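# Load a jar into each cart tray during its run

## Task

Get one upright jar seated in each of the cart's two trays, so both trays end up with exactly one (a tray may start with a jar already in it). The cart moves only after its green button is pressed and held briefly while it is standing still. It then travels past the arms from one cover to the other without pausing, and it makes just one trip in each direction. While it travels, the green lamp on the cover beside the right arm is on. If the cart is held in place or slowed to a crawl for more than an instant, the task fails. Finish only after the cart has come to rest again.

## Robot and tools

Robot: two arms, left_arm and right_arm. Each ends in a five-finger hand: the right arm has a right hand and the left arm a mirrored left hand. Base poses in the scene frame: left_arm at (-0.006, +0.245, 0) m and right_arm at (+0.043, -0.309, -0.001) m, each turned slightly about z. A post stands behind the arms. Loose objects may get nudged now and then.

Frames. Scene frame: origin at table height, midway between the nominal bases, +z up, +x out over the table, left_arm on the +y side. Image sides do not match these names. Fixed cameras and the table use the scene frame. Each arm's hand pose, velocity and targets, and every offset, use that arm's own base frame, and turns pivot about the Hand target's position. The hand point sits 0.05 m in front of the palm and 0.15 m from the wrist face. Its +z runs along the straight fingers and +y out of the palm. For the right hand +x points away from the thumb; for the left hand +x points toward the thumb. Straight fingers reach about 0.06-0.07 m past the point and lie 0.06 m behind it along -y. A bracket on the little-finger side of the wrist can strike things.

Row layout (execute_actions and move). One row covers both arms and has 28 numbers, each in [-1, 1]. The order is: left dx, dy, dz, rx, ry, rz; left little, ring, middle, index, thumb_bend, thumb_turn; left force_limit, speed; then the same 14 numbers for the right arm. dx..rz are an offset, not a pose. They count from that arm's Hand target as it stood when the action or move began, in that arm's base axes. 1.0 equals 0.6 m or 180 degrees, and rx, ry, rz form one rotation vector. Every row of an action counts from the same start, and a repeated offset moves the arm further. Six zeros ask nothing new of that arm. Finger and thumb numbers are targets: -1 is open or straight, +1 is curled or bent. For thumb_turn, -1 is beside the palm and +1 is opposite the fingers. force_limit runs from about 0 N at -1 to 10 N at +1 (15 N for the thumb motors). speed rises from near zero at -1 to full speed at +0.48 and above. No hand number means 'unchanged'. To keep a hand as it is, resend the last hand numbers you sent; if none have been sent yet, send hand_measured, hand_force_limit and hand_speed. With the thumb opposite the palm, the hand can wrap objects about 0.035-0.065 m thick, or a handle of 0.025 m or more. Close at speed -0.94 or lower for a gentle grip. To grip harder, raise force_limit and send a target more closed than hand_measured. To loosen, send a target more open than hand_measured.

Tools.
execute_actions(actions, cameras): actions is a list of actions. Each action is up to 15 rows, one row per 1/30 s control step; a short action repeats its last row through step 15. Images come back only for an empty list, or when cameras names them (["all"] for all).
move(target, speed, blend, blocking, cameras): target is one 28-number row, or a list of up to 15 rows. Every row counts from the same starting Hand targets, not from the row before. Each hand point follows a straight path. speed is a top speed in m/s, from 0.002 to 4.3, default 0.25; turns are capped at twice that in rad/s. blend is the corner rounding in m; 0 stops at each target. All paths end together and are cut off after 10 s. Paths do not avoid obstacles or the other arm. Hand numbers from the first row are sent at the start; later ones are sent on arrival. blocking=false returns after about 0.5 s while the move keeps running.
wait(seconds): 0 to 3600 s, sends nothing new.
stop(): brakes a running move.
zoom_image(camera, region): camera is one of cam_head_left, cam_head_right, cam_high, cam_low. region is [x0, y0, x1, y1] in pixels, at most 504 wide and 504 high.
show_instructions(): shows the reference pages.
finished_scene(scene): ends the scene; scene=1, or leave it out.

Results. end_effector_position (m) and end_effector_quat_wxyz are given in each arm's base frame. Hand target is the last commanded pose after clipping, and the next offsets count from it. The hand often rests 1-3 cm short of the target, sometimes 5 cm, mostly low, and this alone does not mean contact. Resend the gap as an offset if needed. Orientation commands are clipped to within 40 degrees of the measured orientation. The arms follow loosely, and a small move may not start. hand_measured, hand_stopped_by (moving, target, force, stalled, fault) and hand_load_n follow the six-motor order. A lost grip shows up as hand_load_n dropping toward 0. A move adds a 'move:' line giving its ending (done, off_target, moving, held, fault) and any limits: paced means the pose was clipped, held means steps were withheld. MOTOR HOT appears near 85 °C; at 100 °C that arm goes limp for 30-60 s. Stretched reaches, held loads and pushes against obstacles all heat motors.

Avoid: dropping anything, even a few mm, or letting jars fall; glassware must not fall more than a few cm. Do not let anything leave the table. Do not release objects while they are moving. Avoid hard hits on fixed or heavy things, contact between the two arms or hands, and heavy loads on fingers. Do not block or slow the moving cart. After contact, the arm keeps pushing until you command a target back past its hand point.

Each tool is called as name(argument=value, ...) on one line, values as JSON.

Reference images:

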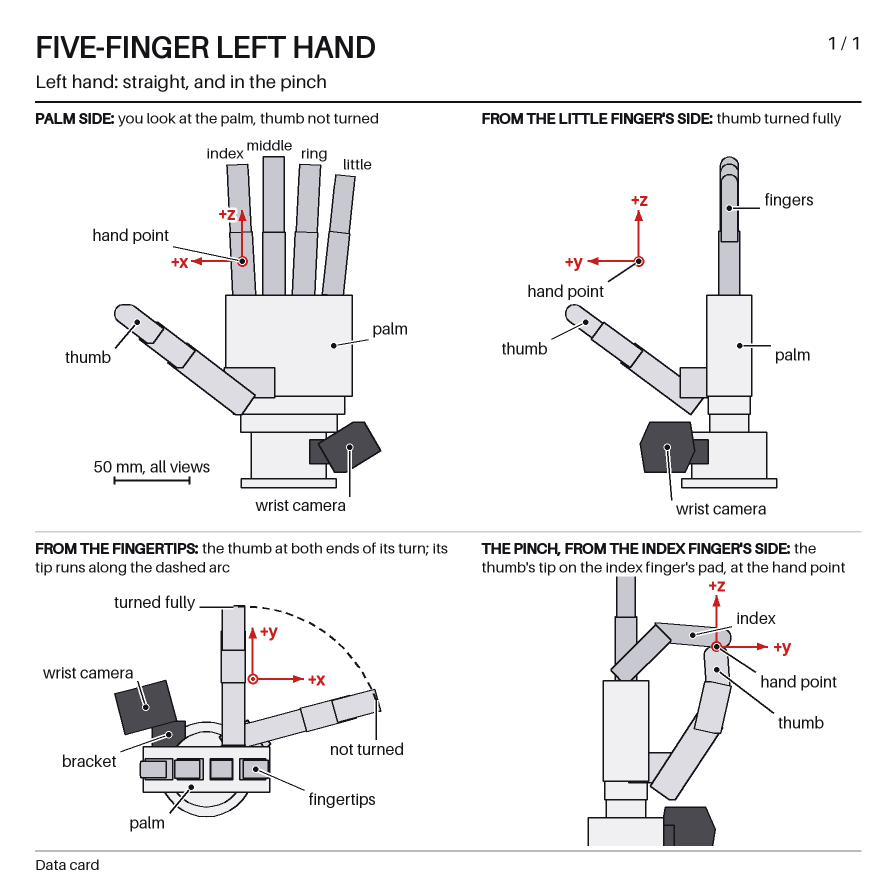

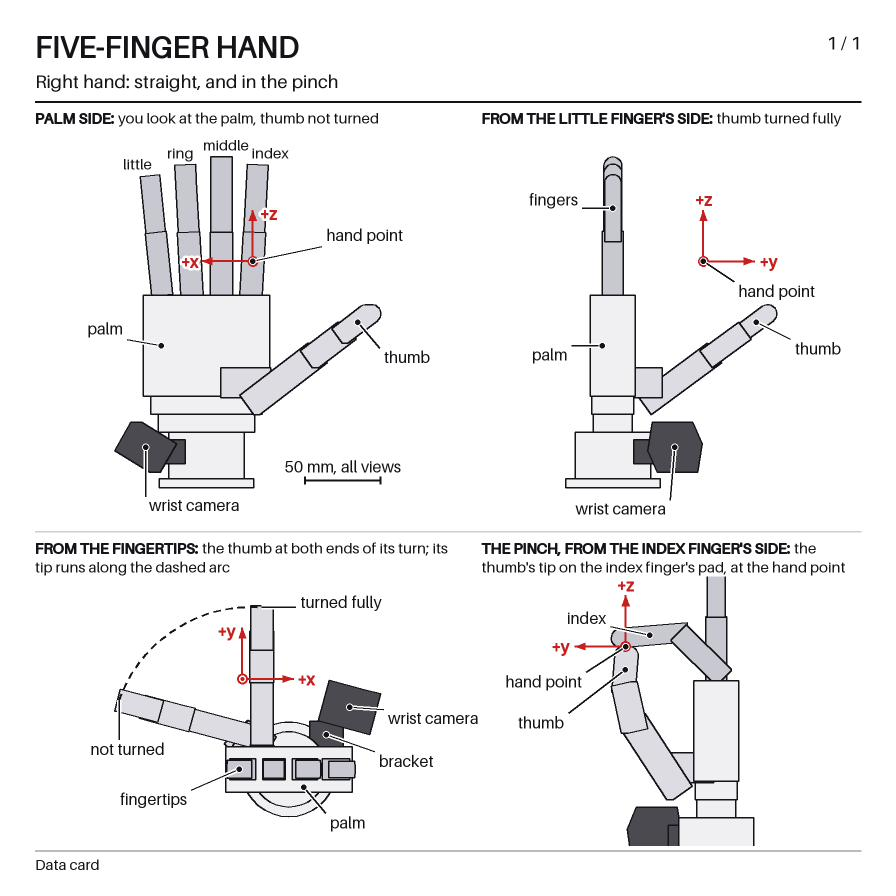

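## Session

execute_actions(actions=[])

Scene clock: 0.00 s.
left_arm: end_effector_position=(+0.6080, +0.2711, +0.2639) hand_measured=(-1.000, -1.000, -1.000, -1.000, -1.000, -1.000) hand_load_n=(+0.0, +0.0, +0.0, +0.0, +0.0, +0.0) hand_stopped_by=(target, target, target, target, target, target) hand_force_limit=0.00 hand_speed=-0.80 end_effector_quat_wxyz=(-0.490, +0.636, -0.591, -0.082) | right_arm: end_effector_position=(-0.1028, -0.2493, +0.2082) hand_measured=(-1.000, -1.000, -1.000, -1.000, -1.000, -1.000) hand_load_n=(+0.0, +0.0, +0.0, +0.0, +0.0, +0.0) hand_stopped_by=(target, target, target, target, target, target) hand_force_limit=0.00 hand_speed=-0.80 end_effector_quat_wxyz=(+0.206, -0.407, +0.796, -0.398)
Joint positions: left_arm=[0.249 1.696 1.601 -0.577 -0.619 0.481] | right_arm=[-2.387 1.183 1.017 -1.66 -0.905 -1.885]
Joint velocities: within noise
Joint torques (N m): no reading
Heat: left arm: hottest waist 32 °C; right arm: hottest shoulder 33 °C.
Hand target: left_arm +0.6135, +0.2765, +0.2877; -0.507, +0.636, -0.577, -0.074 | right_arm -0.1088, -0.2545, +0.2210; +0.191, -0.410, +0.794, -0.405

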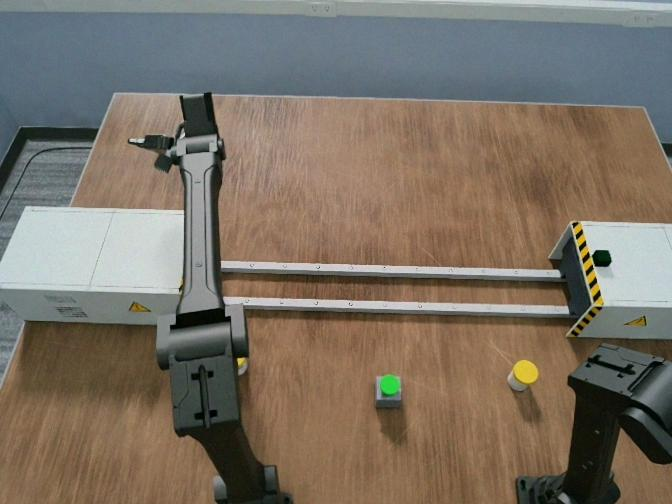

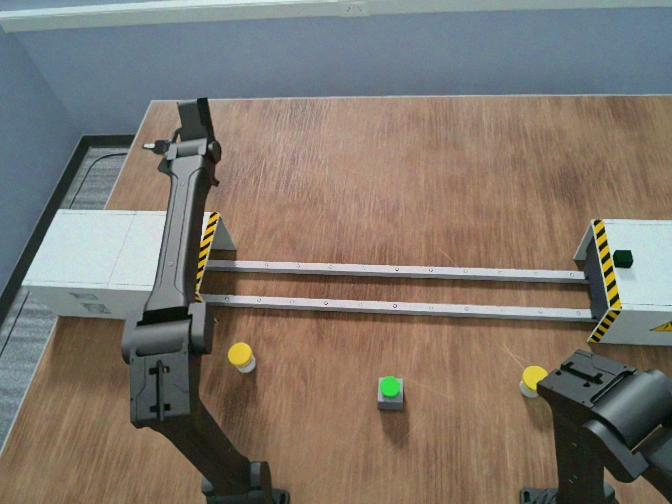

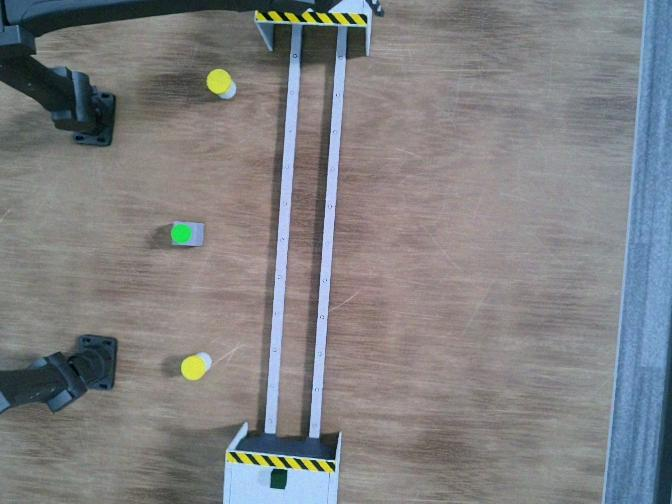

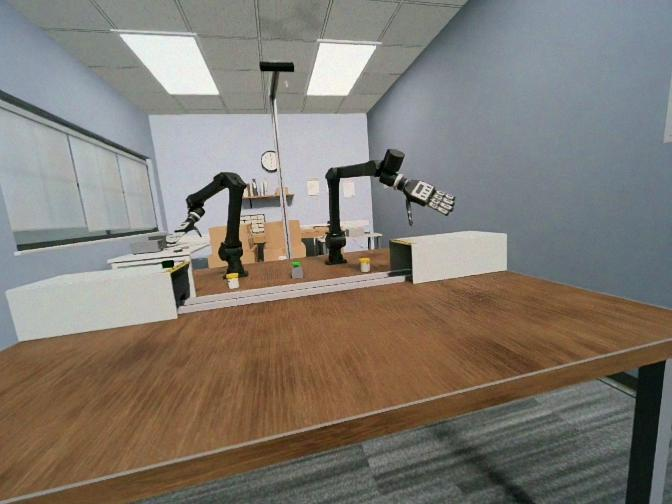

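zoom_image(camera="cam_high", region=[150, 300, 270, 400])

zoom_image(camera="cam_high", region=[160, 40, 280, 140])

zoom_image(camera="cam_low", region=[140, 220, 440, 340])

zoom_image(camera="cam_high", region=[200, 380, 370, 504])

zoom_image(camera="cam_head_left", region=[460, 200, 672, 420])

zoom_image(camera="cam_head_right", region=[180, 200, 440, 430])

Scaled by 4.200 from the camera's image (finer frame: 960x720).

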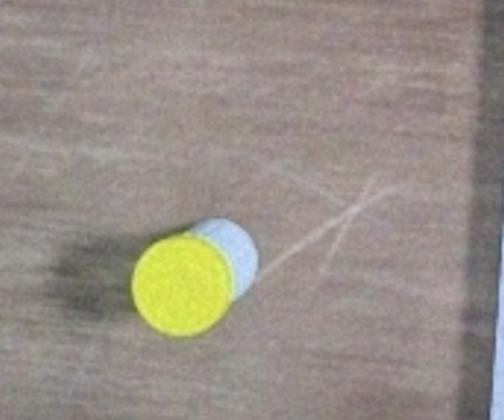

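Scaled by 4.200 from the camera's image (finer frame: 960x720).

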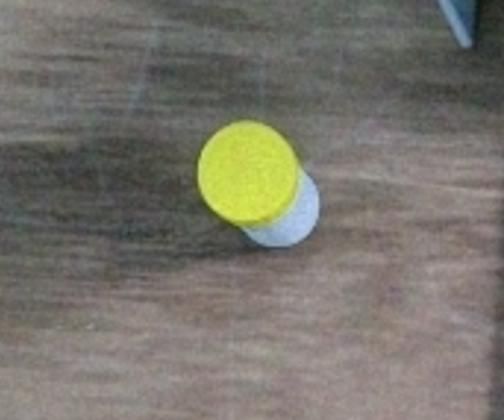

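Scaled by 1.680 from the camera's image (finer frame: 960x720).

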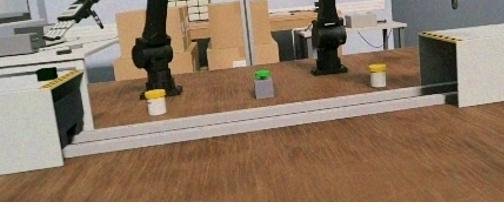

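Scaled by 2.965 from the camera's image (finer frame: 960x720).

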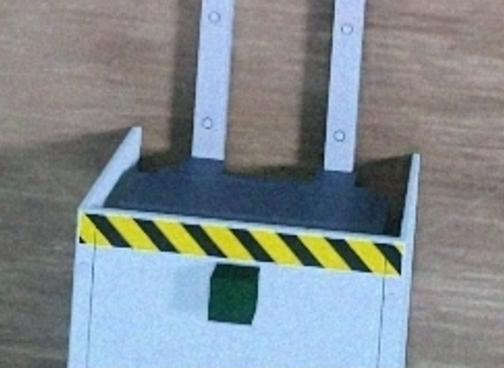

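Scaled by 2.291 from the camera's image (finer frame: 960x720).

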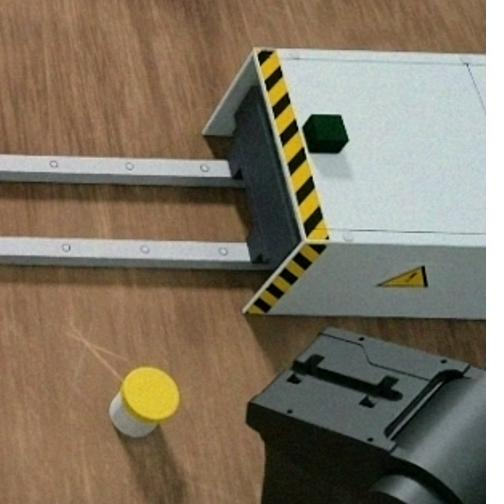

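Scaled by 1.938 from the camera's image (finer frame: 960x720).

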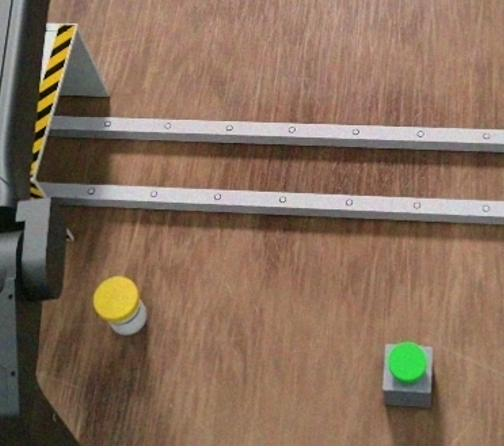

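zoom_image(camera="cam_low", region=[360, 220, 460, 300])

zoom_image(camera="cam_low", region=[150, 240, 250, 320])

zoom_image(camera="cam_high", region=[240, 0, 400, 80])

zoom_image(camera="cam_head_left", region=[350, 340, 580, 440])

Scaled by 5.040 from the camera's image (finer frame: 960x720).

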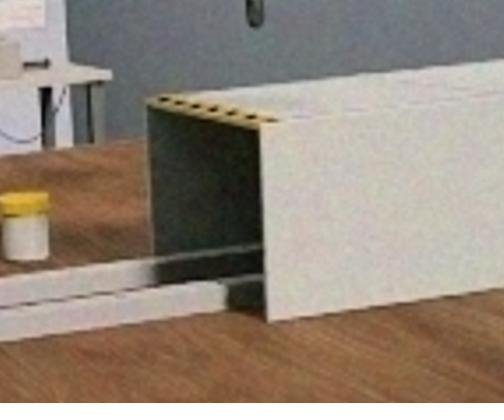

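Scaled by 5.040 from the camera's image (finer frame: 960x720).

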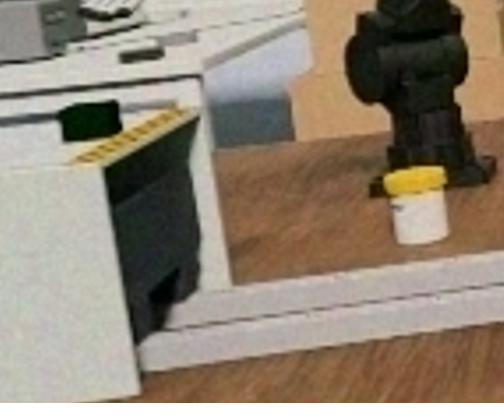

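Scaled by 3.150 from the camera's image (finer frame: 960x720).

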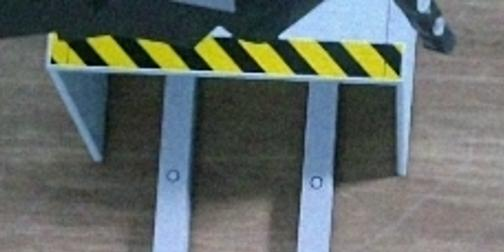

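Scaled by 2.191 from the camera's image (finer frame: 960x720).

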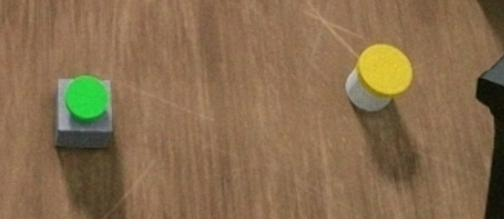

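move(target=[[-0.2,-0.1,0,-0.1,-0.04,-0.03,-1,-1,-1,-1,-1,1,0,0,0.1813,-0.1925,0.1317,0,0,0,-1,-1,-1,-1,-1,1,0,0],[-0.5258,-0.3167,-0.15,-0.2224,-0.0852,-0.0596,-1,-1,-1,-1,-1,1,0,0,0.598,-0.0425,0.1317,0.007,0.007,0.1,-1,-1,-1,-1,-1,1,0,0]], speed=0.2, blend=0.05, cameras=["all"])

Scene clock: 167.60 s.
left_arm: end_effector_position=(+0.3012, +0.0886, +0.1974) hand_measured=(-1.000, -1.000, -1.000, -1.000, -1.000, +1.000) hand_load_n=(+0.0, +0.0, +0.0, +0.0, +0.0, +0.0) hand_stopped_by=(target, target, target, target, target, target) hand_force_limit=0.00 hand_speed=0.00 end_effector_quat_wxyz=(-0.339, +0.714, -0.557, +0.254) | right_arm: end_effector_position=(+0.2435, -0.2750, +0.2908) hand_measured=(-1.000, -1.000, -1.000, -1.000, -1.000, +1.000) hand_load_n=(+0.0, +0.0, +0.0, +0.0, +0.0, +0.0) hand_stopped_by=(target, target, target, target, target, target) hand_force_limit=0.00 hand_speed=0.00 end_effector_quat_wxyz=(+0.248, -0.529, +0.737, -0.340)
Joint positions: left_arm=[0.443 0.674 0.665 -0.694 0.136 0.134] | right_arm=[-1.123 0.995 1.085 -0.974 -0.583 -0.584]
Joint torques (N m): left_arm=[0.03 -1.61 9.35 0.94 0.21 -0.26] | right_arm=[3.08 -5.54 9.09 2.09 -0.19 0.06]
Heat: left arm: hottest elbow 37 °C; right arm: hottest elbow 38 °C.
Hand target: left_arm +0.2981, +0.0864, +0.1977; -0.336, +0.719, -0.552, +0.258 | right_arm +0.2500, -0.2800, +0.3001; +0.248, -0.532, +0.727, -0.357
Off the commanded pose: left_arm 0.004 m, 1 deg | right_arm 0.012 m, 2 deg.
move: off_target (right_arm)

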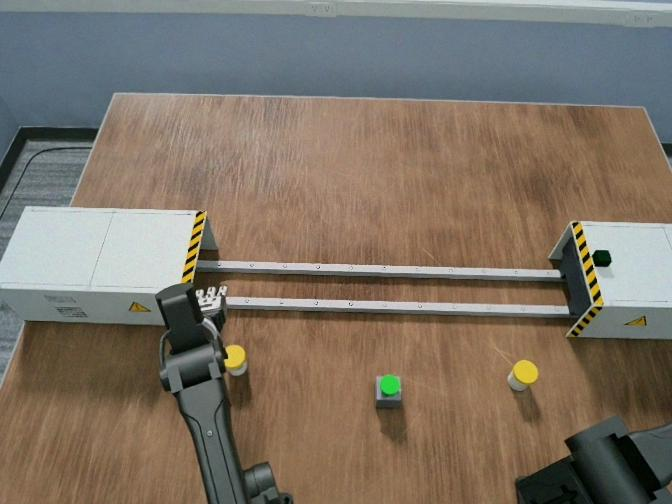

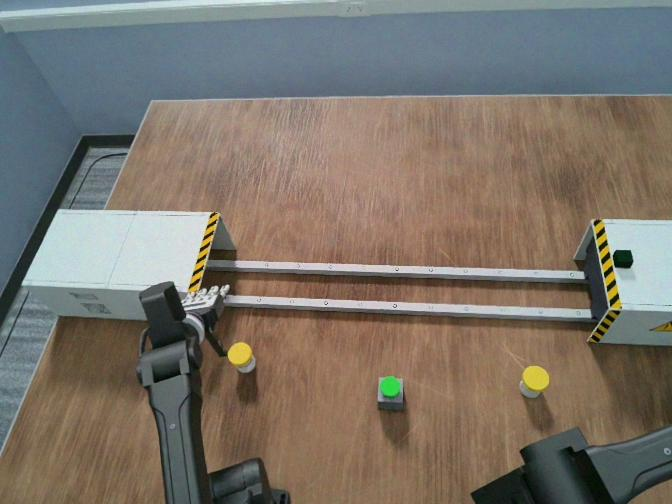

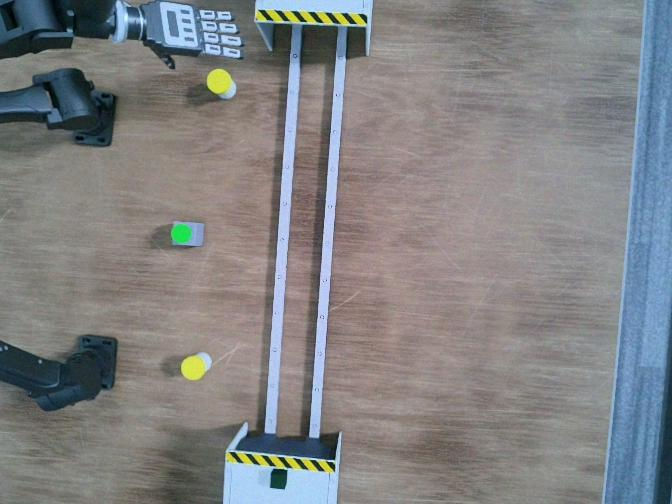

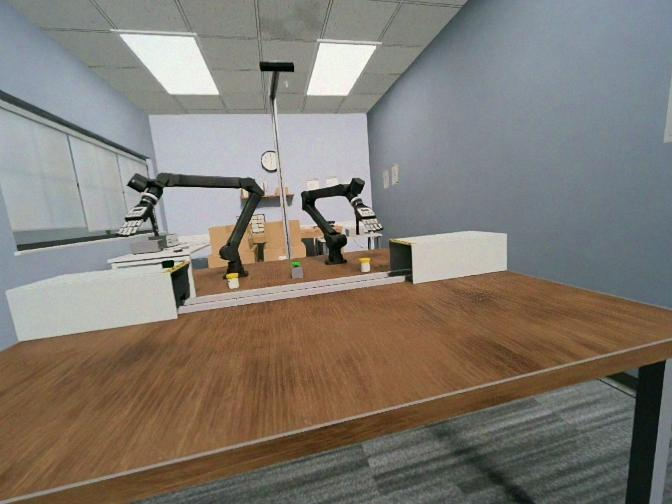

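move(target=[0,0,-0.163,0,0,0,-1,-1,-1,-1,-1,1,0,0,-0.03,0.53,-0.15,0.007,0.007,0.102,-1,-1,-1,-1,-1,1,0,0], speed=0.2, cameras=["all"])

Scene clock: 176.73 s.
left_arm: end_effector_position=(+0.2928, +0.0843, +0.0972) hand_measured=(-1.000, -1.000, -1.000, -1.000, -1.000, +1.000) hand_load_n=(+0.0, +0.0, +0.0, +0.0, +0.0, +0.0) hand_stopped_by=(target, target, target, target, target, target) hand_force_limit=0.00 hand_speed=0.00 end_effector_quat_wxyz=(-0.328, +0.719, -0.560, +0.249) | right_arm: end_effector_position=(+0.2238, +0.0379, +0.2017) hand_measured=(-1.000, -1.000, -1.000, -1.000, -1.000, +1.000) hand_load_n=(+0.0, +0.0, +0.0, +0.0, +0.0, +0.0) hand_stopped_by=(target, target, target, target, target, target) hand_force_limit=0.00 hand_speed=0.00 end_effector_quat_wxyz=(-0.291, +0.648, -0.641, +0.289)
Joint positions: left_arm=[0.443 0.717 0.424 -0.436 0.137 0.134] | right_arm=[0.057 0.37 0.618 -0.974 0.036 0.03]
Joint torques (N m): left_arm=[-0.03 -0.73 9.09 2.56 0.2 -0.26] | right_arm=[3.14 1.2 9.22 2.21 0.19 0.04]
Heat: left arm: hottest elbow 36 °C; right arm: hottest elbow 38 °C.
Hand target: left_arm +0.2981, +0.0864, +0.0999; -0.336, +0.719, -0.552, +0.258 | right_arm +0.2320, +0.0380, +0.2101; -0.299, +0.642, -0.639, +0.299
Off the commanded pose: left_arm 0.006 m, 2 deg | right_arm 0.012 m, 2 deg.
move: off_target (right_arm)

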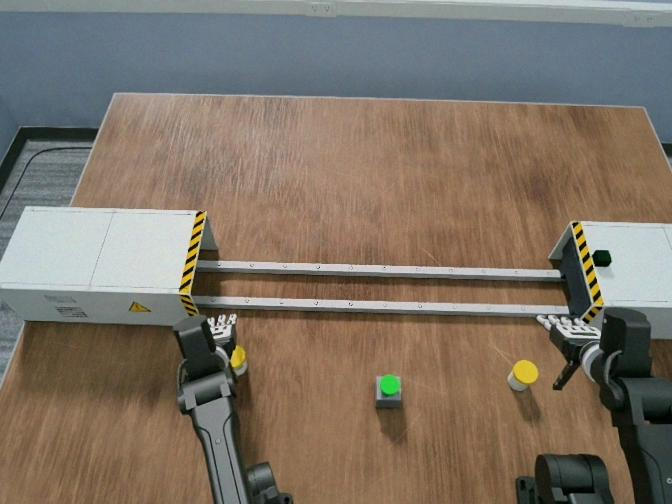

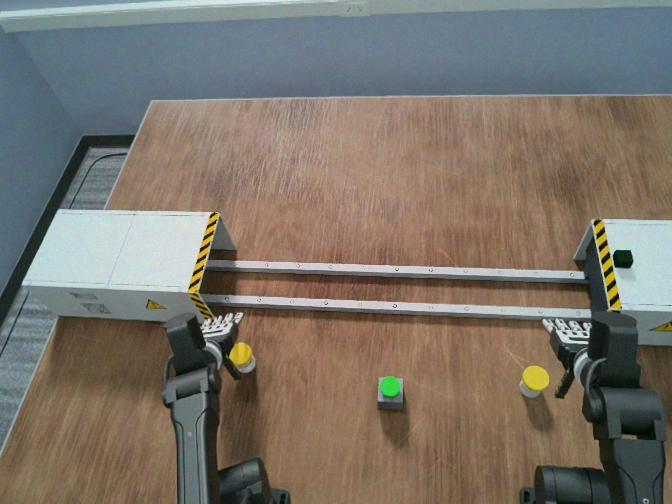

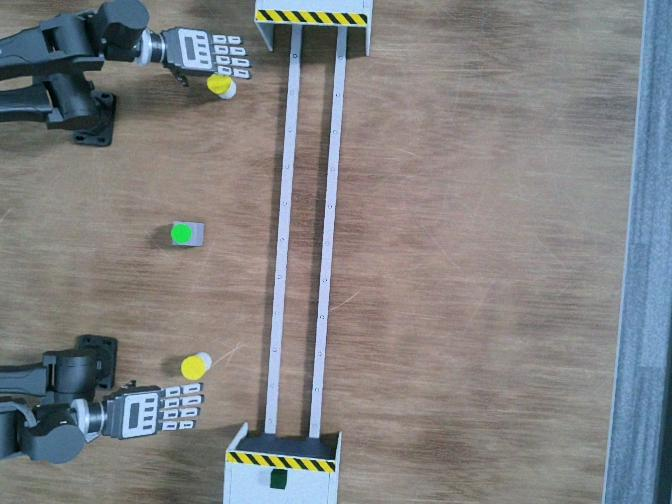

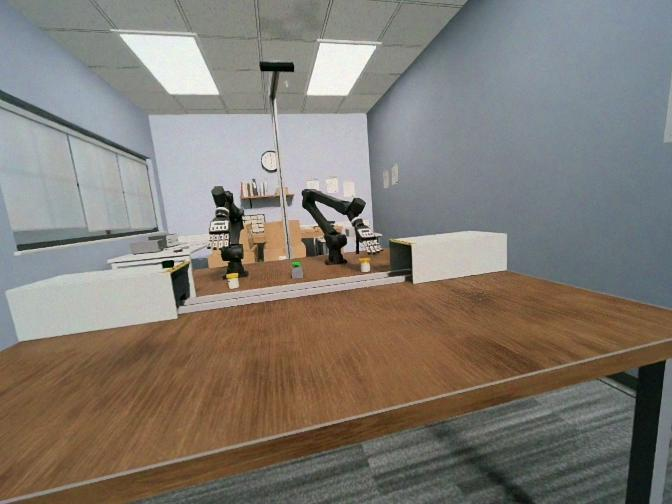

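zoom_image(camera="cam_high", region=[140, 10, 270, 120])

zoom_image(camera="cam_low", region=[340, 200, 400, 280])

zoom_image(camera="cam_high", region=[100, 320, 240, 460])

zoom_image(camera="cam_head_right", region=[160, 290, 280, 390])

Scaled by 3.877 from the camera's image (finer frame: 960x720).

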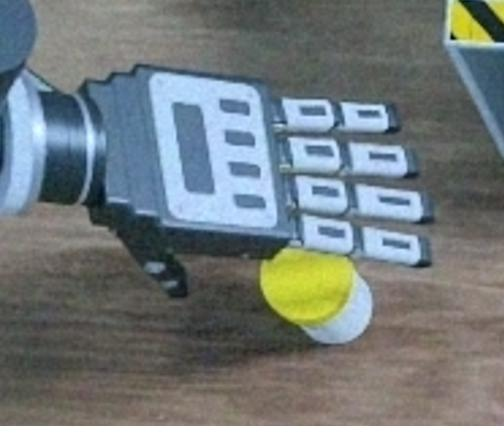

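Scaled by 6.300 from the camera's image (finer frame: 960x720).

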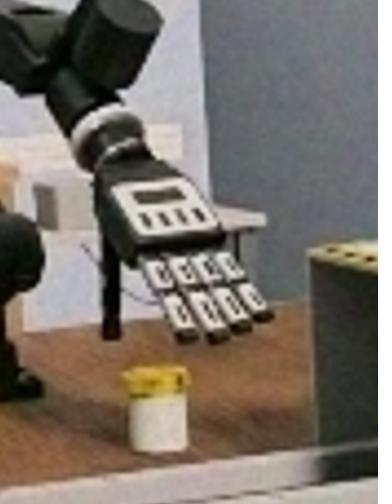

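Scaled by 3.600 from the camera's image (finer frame: 960x720).

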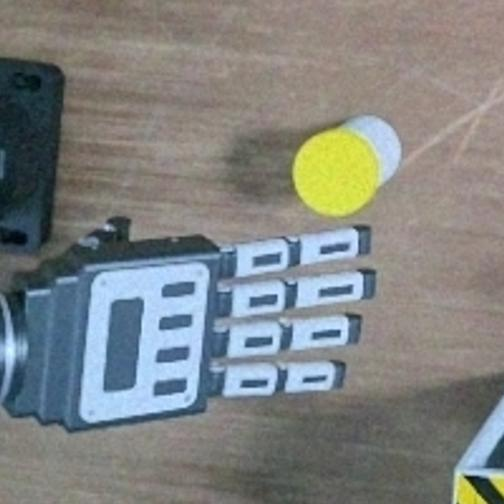

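Scaled by 4.200 from the camera's image (finer frame: 960x720).

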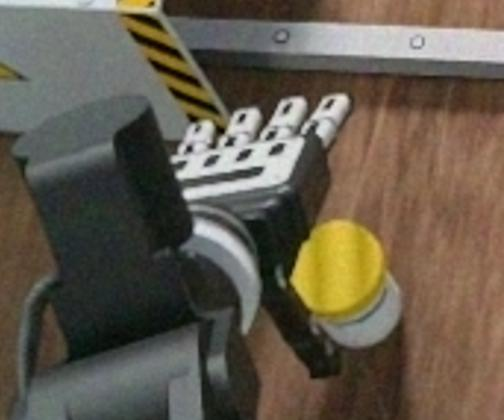

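move(target=[-0.0083,0.01,-0.1017,0,0,0,-1,-1,-1,-1,-1,1,0,0,0.0042,-0.01,-0.26,0,0,0,-1,-1,-1,-1,-1,1,0,0], speed=0.12, cameras=["all"])

zoom_image(camera="cam_high", region=[140, 10, 270, 120])

zoom_image(camera="cam_high", region=[120, 300, 240, 420])

zoom_image(camera="cam_low", region=[340, 220, 400, 280])

zoom_image(camera="cam_low", region=[195, 220, 265, 300])

zoom_image(camera="cam_head_left", region=[490, 310, 620, 410])

zoom_image(camera="cam_head_right", region=[160, 290, 280, 390])

Scene clock: 207.00 s.
left_arm: end_effector_position=(+0.2897, +0.0867, +0.0367) hand_measured=(-1.000, -1.000, -1.000, -1.000, -1.000, +1.000) hand_load_n=(+0.0, +0.0, +0.0, +0.0, +0.0, +0.0) hand_stopped_by=(target, target, target, target, target, target) hand_force_limit=0.00 hand_speed=0.00 end_effector_quat_wxyz=(-0.325, +0.723, -0.554, +0.255) | right_arm: end_effector_position=(+0.2264, +0.0333, +0.0484) hand_measured=(-1.000, -1.000, -1.000, -1.000, -1.000, +1.000) hand_load_n=(+0.0, +0.0, +0.0, +0.0, +0.0, +0.0) hand_stopped_by=(target, target, target, target, target, target) hand_force_limit=0.00 hand_speed=0.00 end_effector_quat_wxyz=(-0.293, +0.643, -0.646, +0.289)
Joint positions: left_arm=[0.472 0.837 0.292 -0.188 0.165 0.134] | right_arm=[0.016 0.331 0.207 -0.598 0.009 0.018]
Joint torques (N m): left_arm=[0.03 -1.03 8.16 2.55 0.23 -0.02] | right_arm=[1.85 1.73 8.96 2.44 -0.13 -0.12]
Heat: left arm: hottest elbow 35 °C; right arm: hottest elbow 38 °C.
Hand target: left_arm +0.2931, +0.0924, +0.0389; -0.336, +0.719, -0.552, +0.258 | right_arm +0.2345, +0.0320, +0.0541; -0.299, +0.642, -0.639, +0.299
Off the commanded pose: left_arm 0.007 m, 1 deg | right_arm 0.010 m, 2 deg.
move: done

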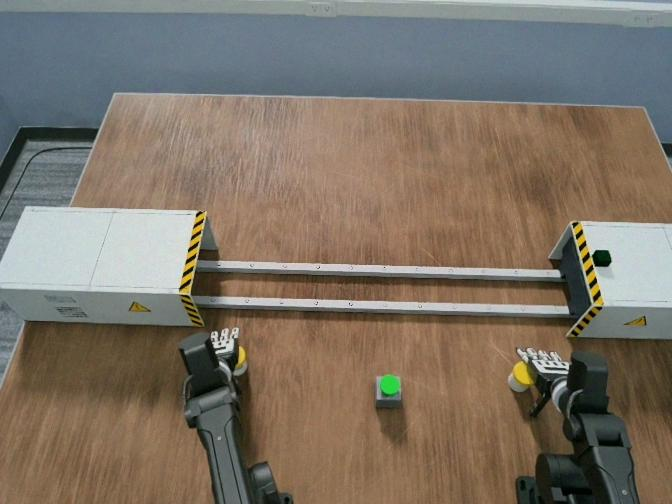

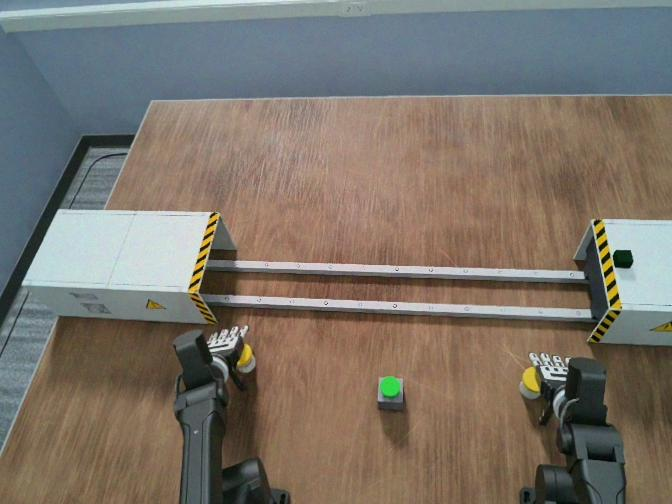

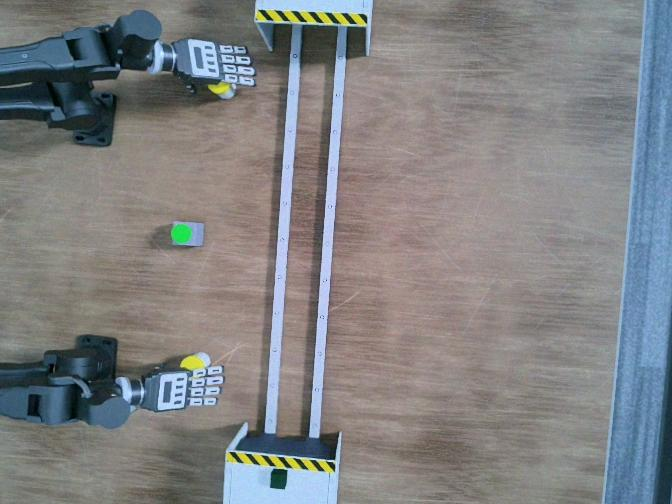

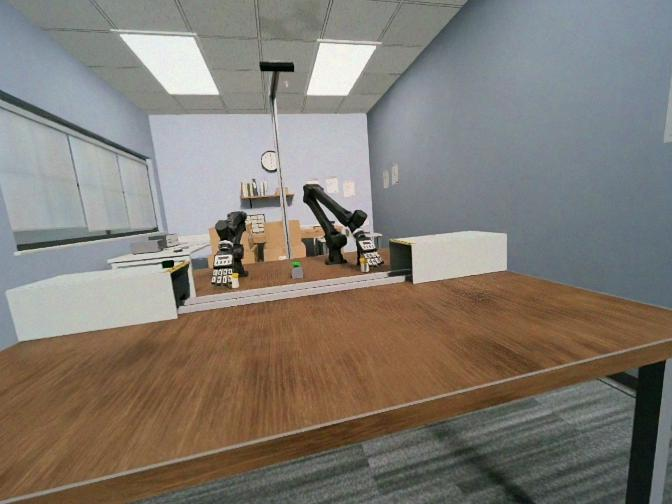

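Scaled by 3.877 from the camera's image (finer frame: 960x720).

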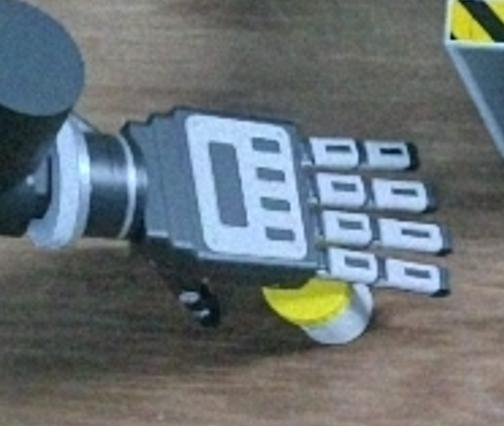

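Scaled by 4.200 from the camera's image (finer frame: 960x720).

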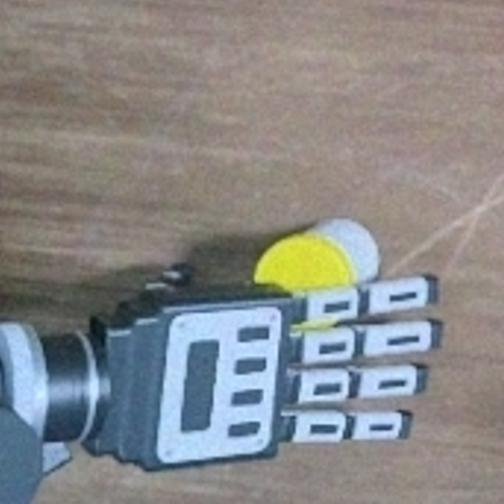

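Scaled by 8.400 from the camera's image (finer frame: 960x720).

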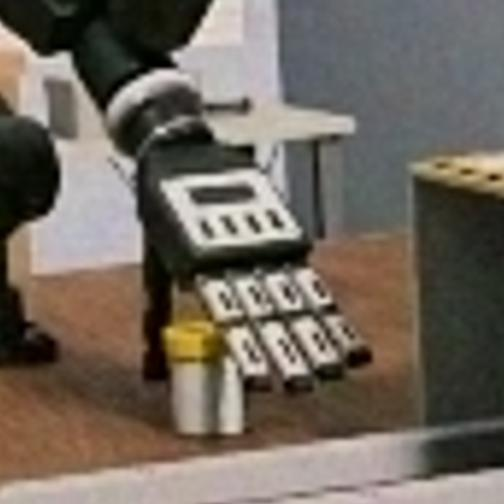

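Scaled by 6.300 from the camera's image (finer frame: 960x720).

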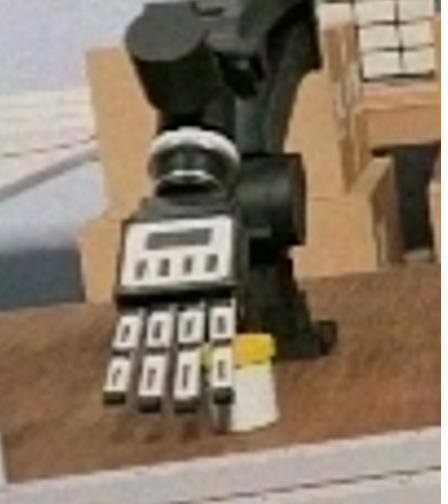

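Scaled by 3.877 from the camera's image (finer frame: 960x720).

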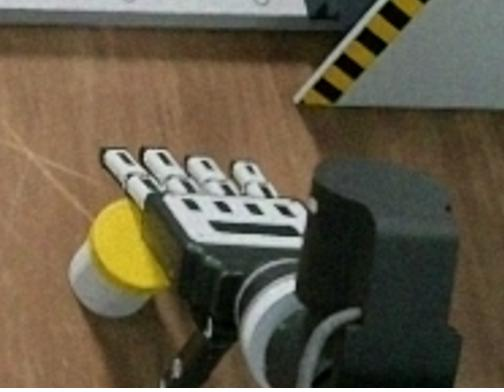

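Scaled by 4.200 from the camera's image (finer frame: 960x720).

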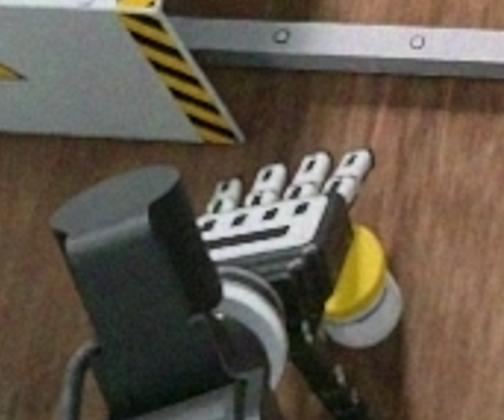

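move(target=[[0,0,0,0,0,0,-1,-1,-1,-1,-1,1,0,0,0.0083,0.0075,-0.021,0,0,0,-1,-1,-1,-1,-1,1,0,0],[0,0,0,0,0,0,-1,-1,-0.6,-0.6,-0.7,1,-0.6,-0.4,0.0083,0.0075,-0.021,0,0,0,-1,-1,-0.6,-0.6,-0.7,1,-0.6,-0.4]], speed=0.1, cameras=["all"])

zoom_image(camera="cam_high", region=[140, 10, 270, 120])

zoom_image(camera="cam_high", region=[120, 300, 240, 420])

zoom_image(camera="cam_low", region=[340, 220, 400, 280])

zoom_image(camera="cam_low", region=[195, 220, 265, 300])

Scene clock: 229.23 s.
left_arm: end_effector_position=(+0.2897, +0.0867, +0.0367) hand_measured=(-1.000, -1.000, -0.600, -0.600, -0.700, +1.000) hand_load_n=(+0.0, +0.0, +0.0, +0.0, +0.0, +0.0) hand_stopped_by=(target, target, target, target, target, target) hand_force_limit=-0.60 hand_speed=-0.40 end_effector_quat_wxyz=(-0.325, +0.723, -0.554, +0.255) | right_arm: end_effector_position=(+0.2330, +0.0368, +0.0379) hand_measured=(-1.000, -1.000, -0.600, -0.600, -0.700, +1.000) hand_load_n=(+0.0, +0.0, +0.0, +0.0, -0.5, +0.0) hand_stopped_by=(target, target, target, target, target, target) hand_force_limit=-0.60 hand_speed=-0.40 end_effector_quat_wxyz=(-0.295, +0.646, -0.640, +0.292)
Joint positions: left_arm=[0.472 0.837 0.292 -0.188 0.165 0.134] | right_arm=[0.043 0.382 0.183 -0.516 0.026 0.022]
Joint torques (N m): left_arm=[0.03 -1.03 8.16 2.55 0.22 -0.02] | right_arm=[3.14 1.61 8.72 2.29 0.18 0.04]
Heat: left arm: hottest elbow 33 °C; right arm: hottest elbow 37 °C.
Hand target: left_arm +0.2931, +0.0924, +0.0389; -0.336, +0.719, -0.552, +0.258 | right_arm +0.2395, +0.0365, +0.0415; -0.299, +0.642, -0.639, +0.299
Off the commanded pose: left_arm 0.007 m, 1 deg | right_arm 0.007 m, 1 deg.
move: done

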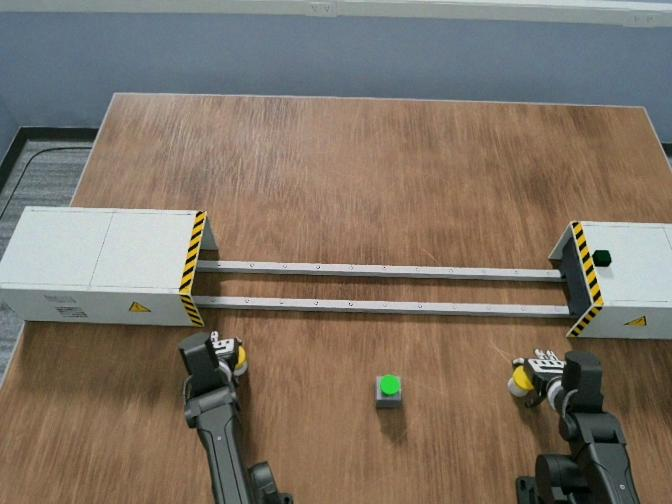

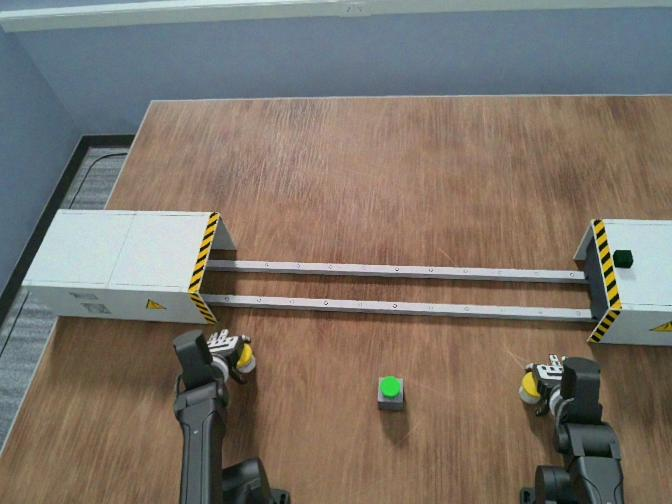

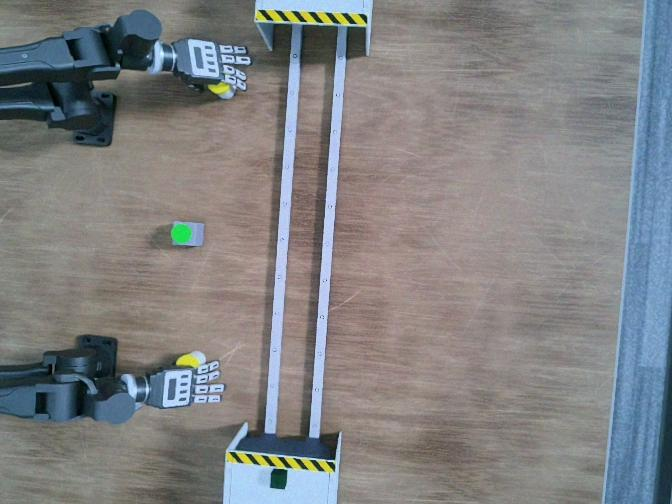

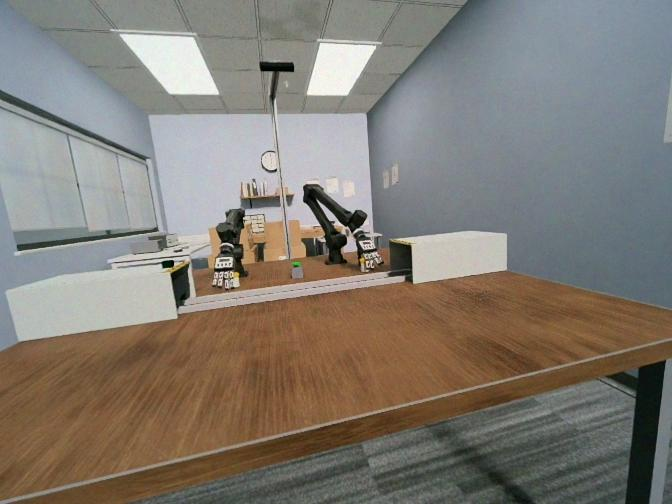

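Scaled by 3.877 from the camera's image (finer frame: 960x720).

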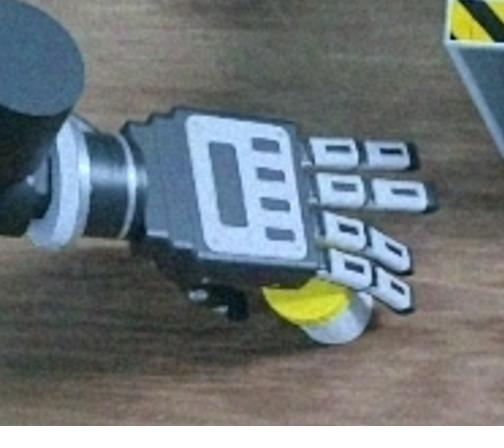

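Scaled by 4.200 from the camera's image (finer frame: 960x720).

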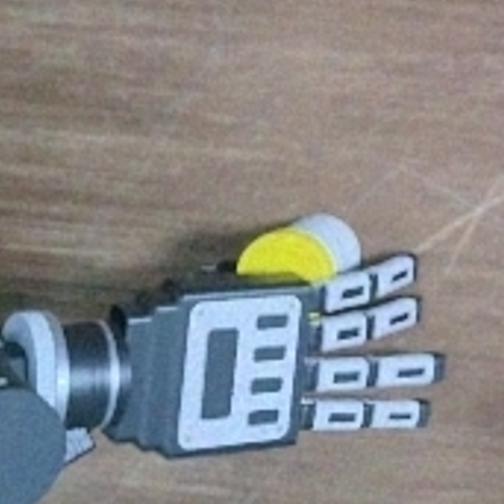

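Scaled by 8.400 from the camera's image (finer frame: 960x720).

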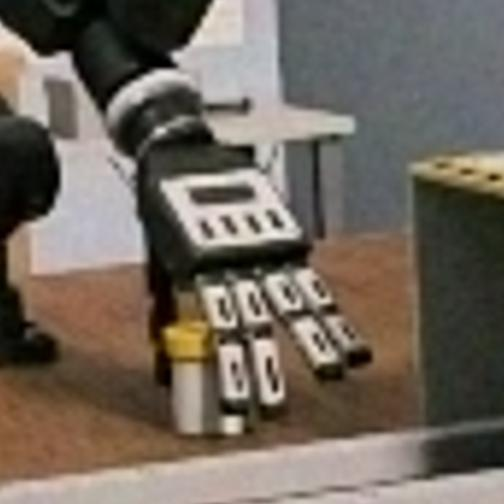

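Scaled by 6.300 from the camera's image (finer frame: 960x720).

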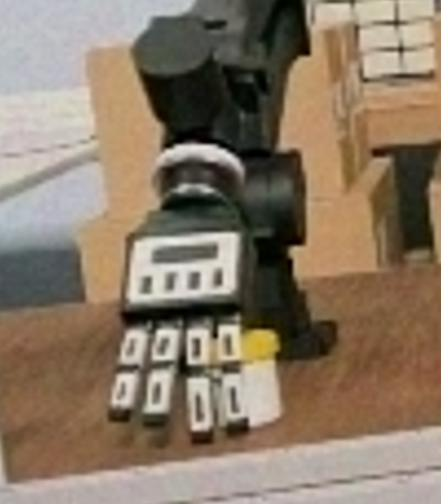

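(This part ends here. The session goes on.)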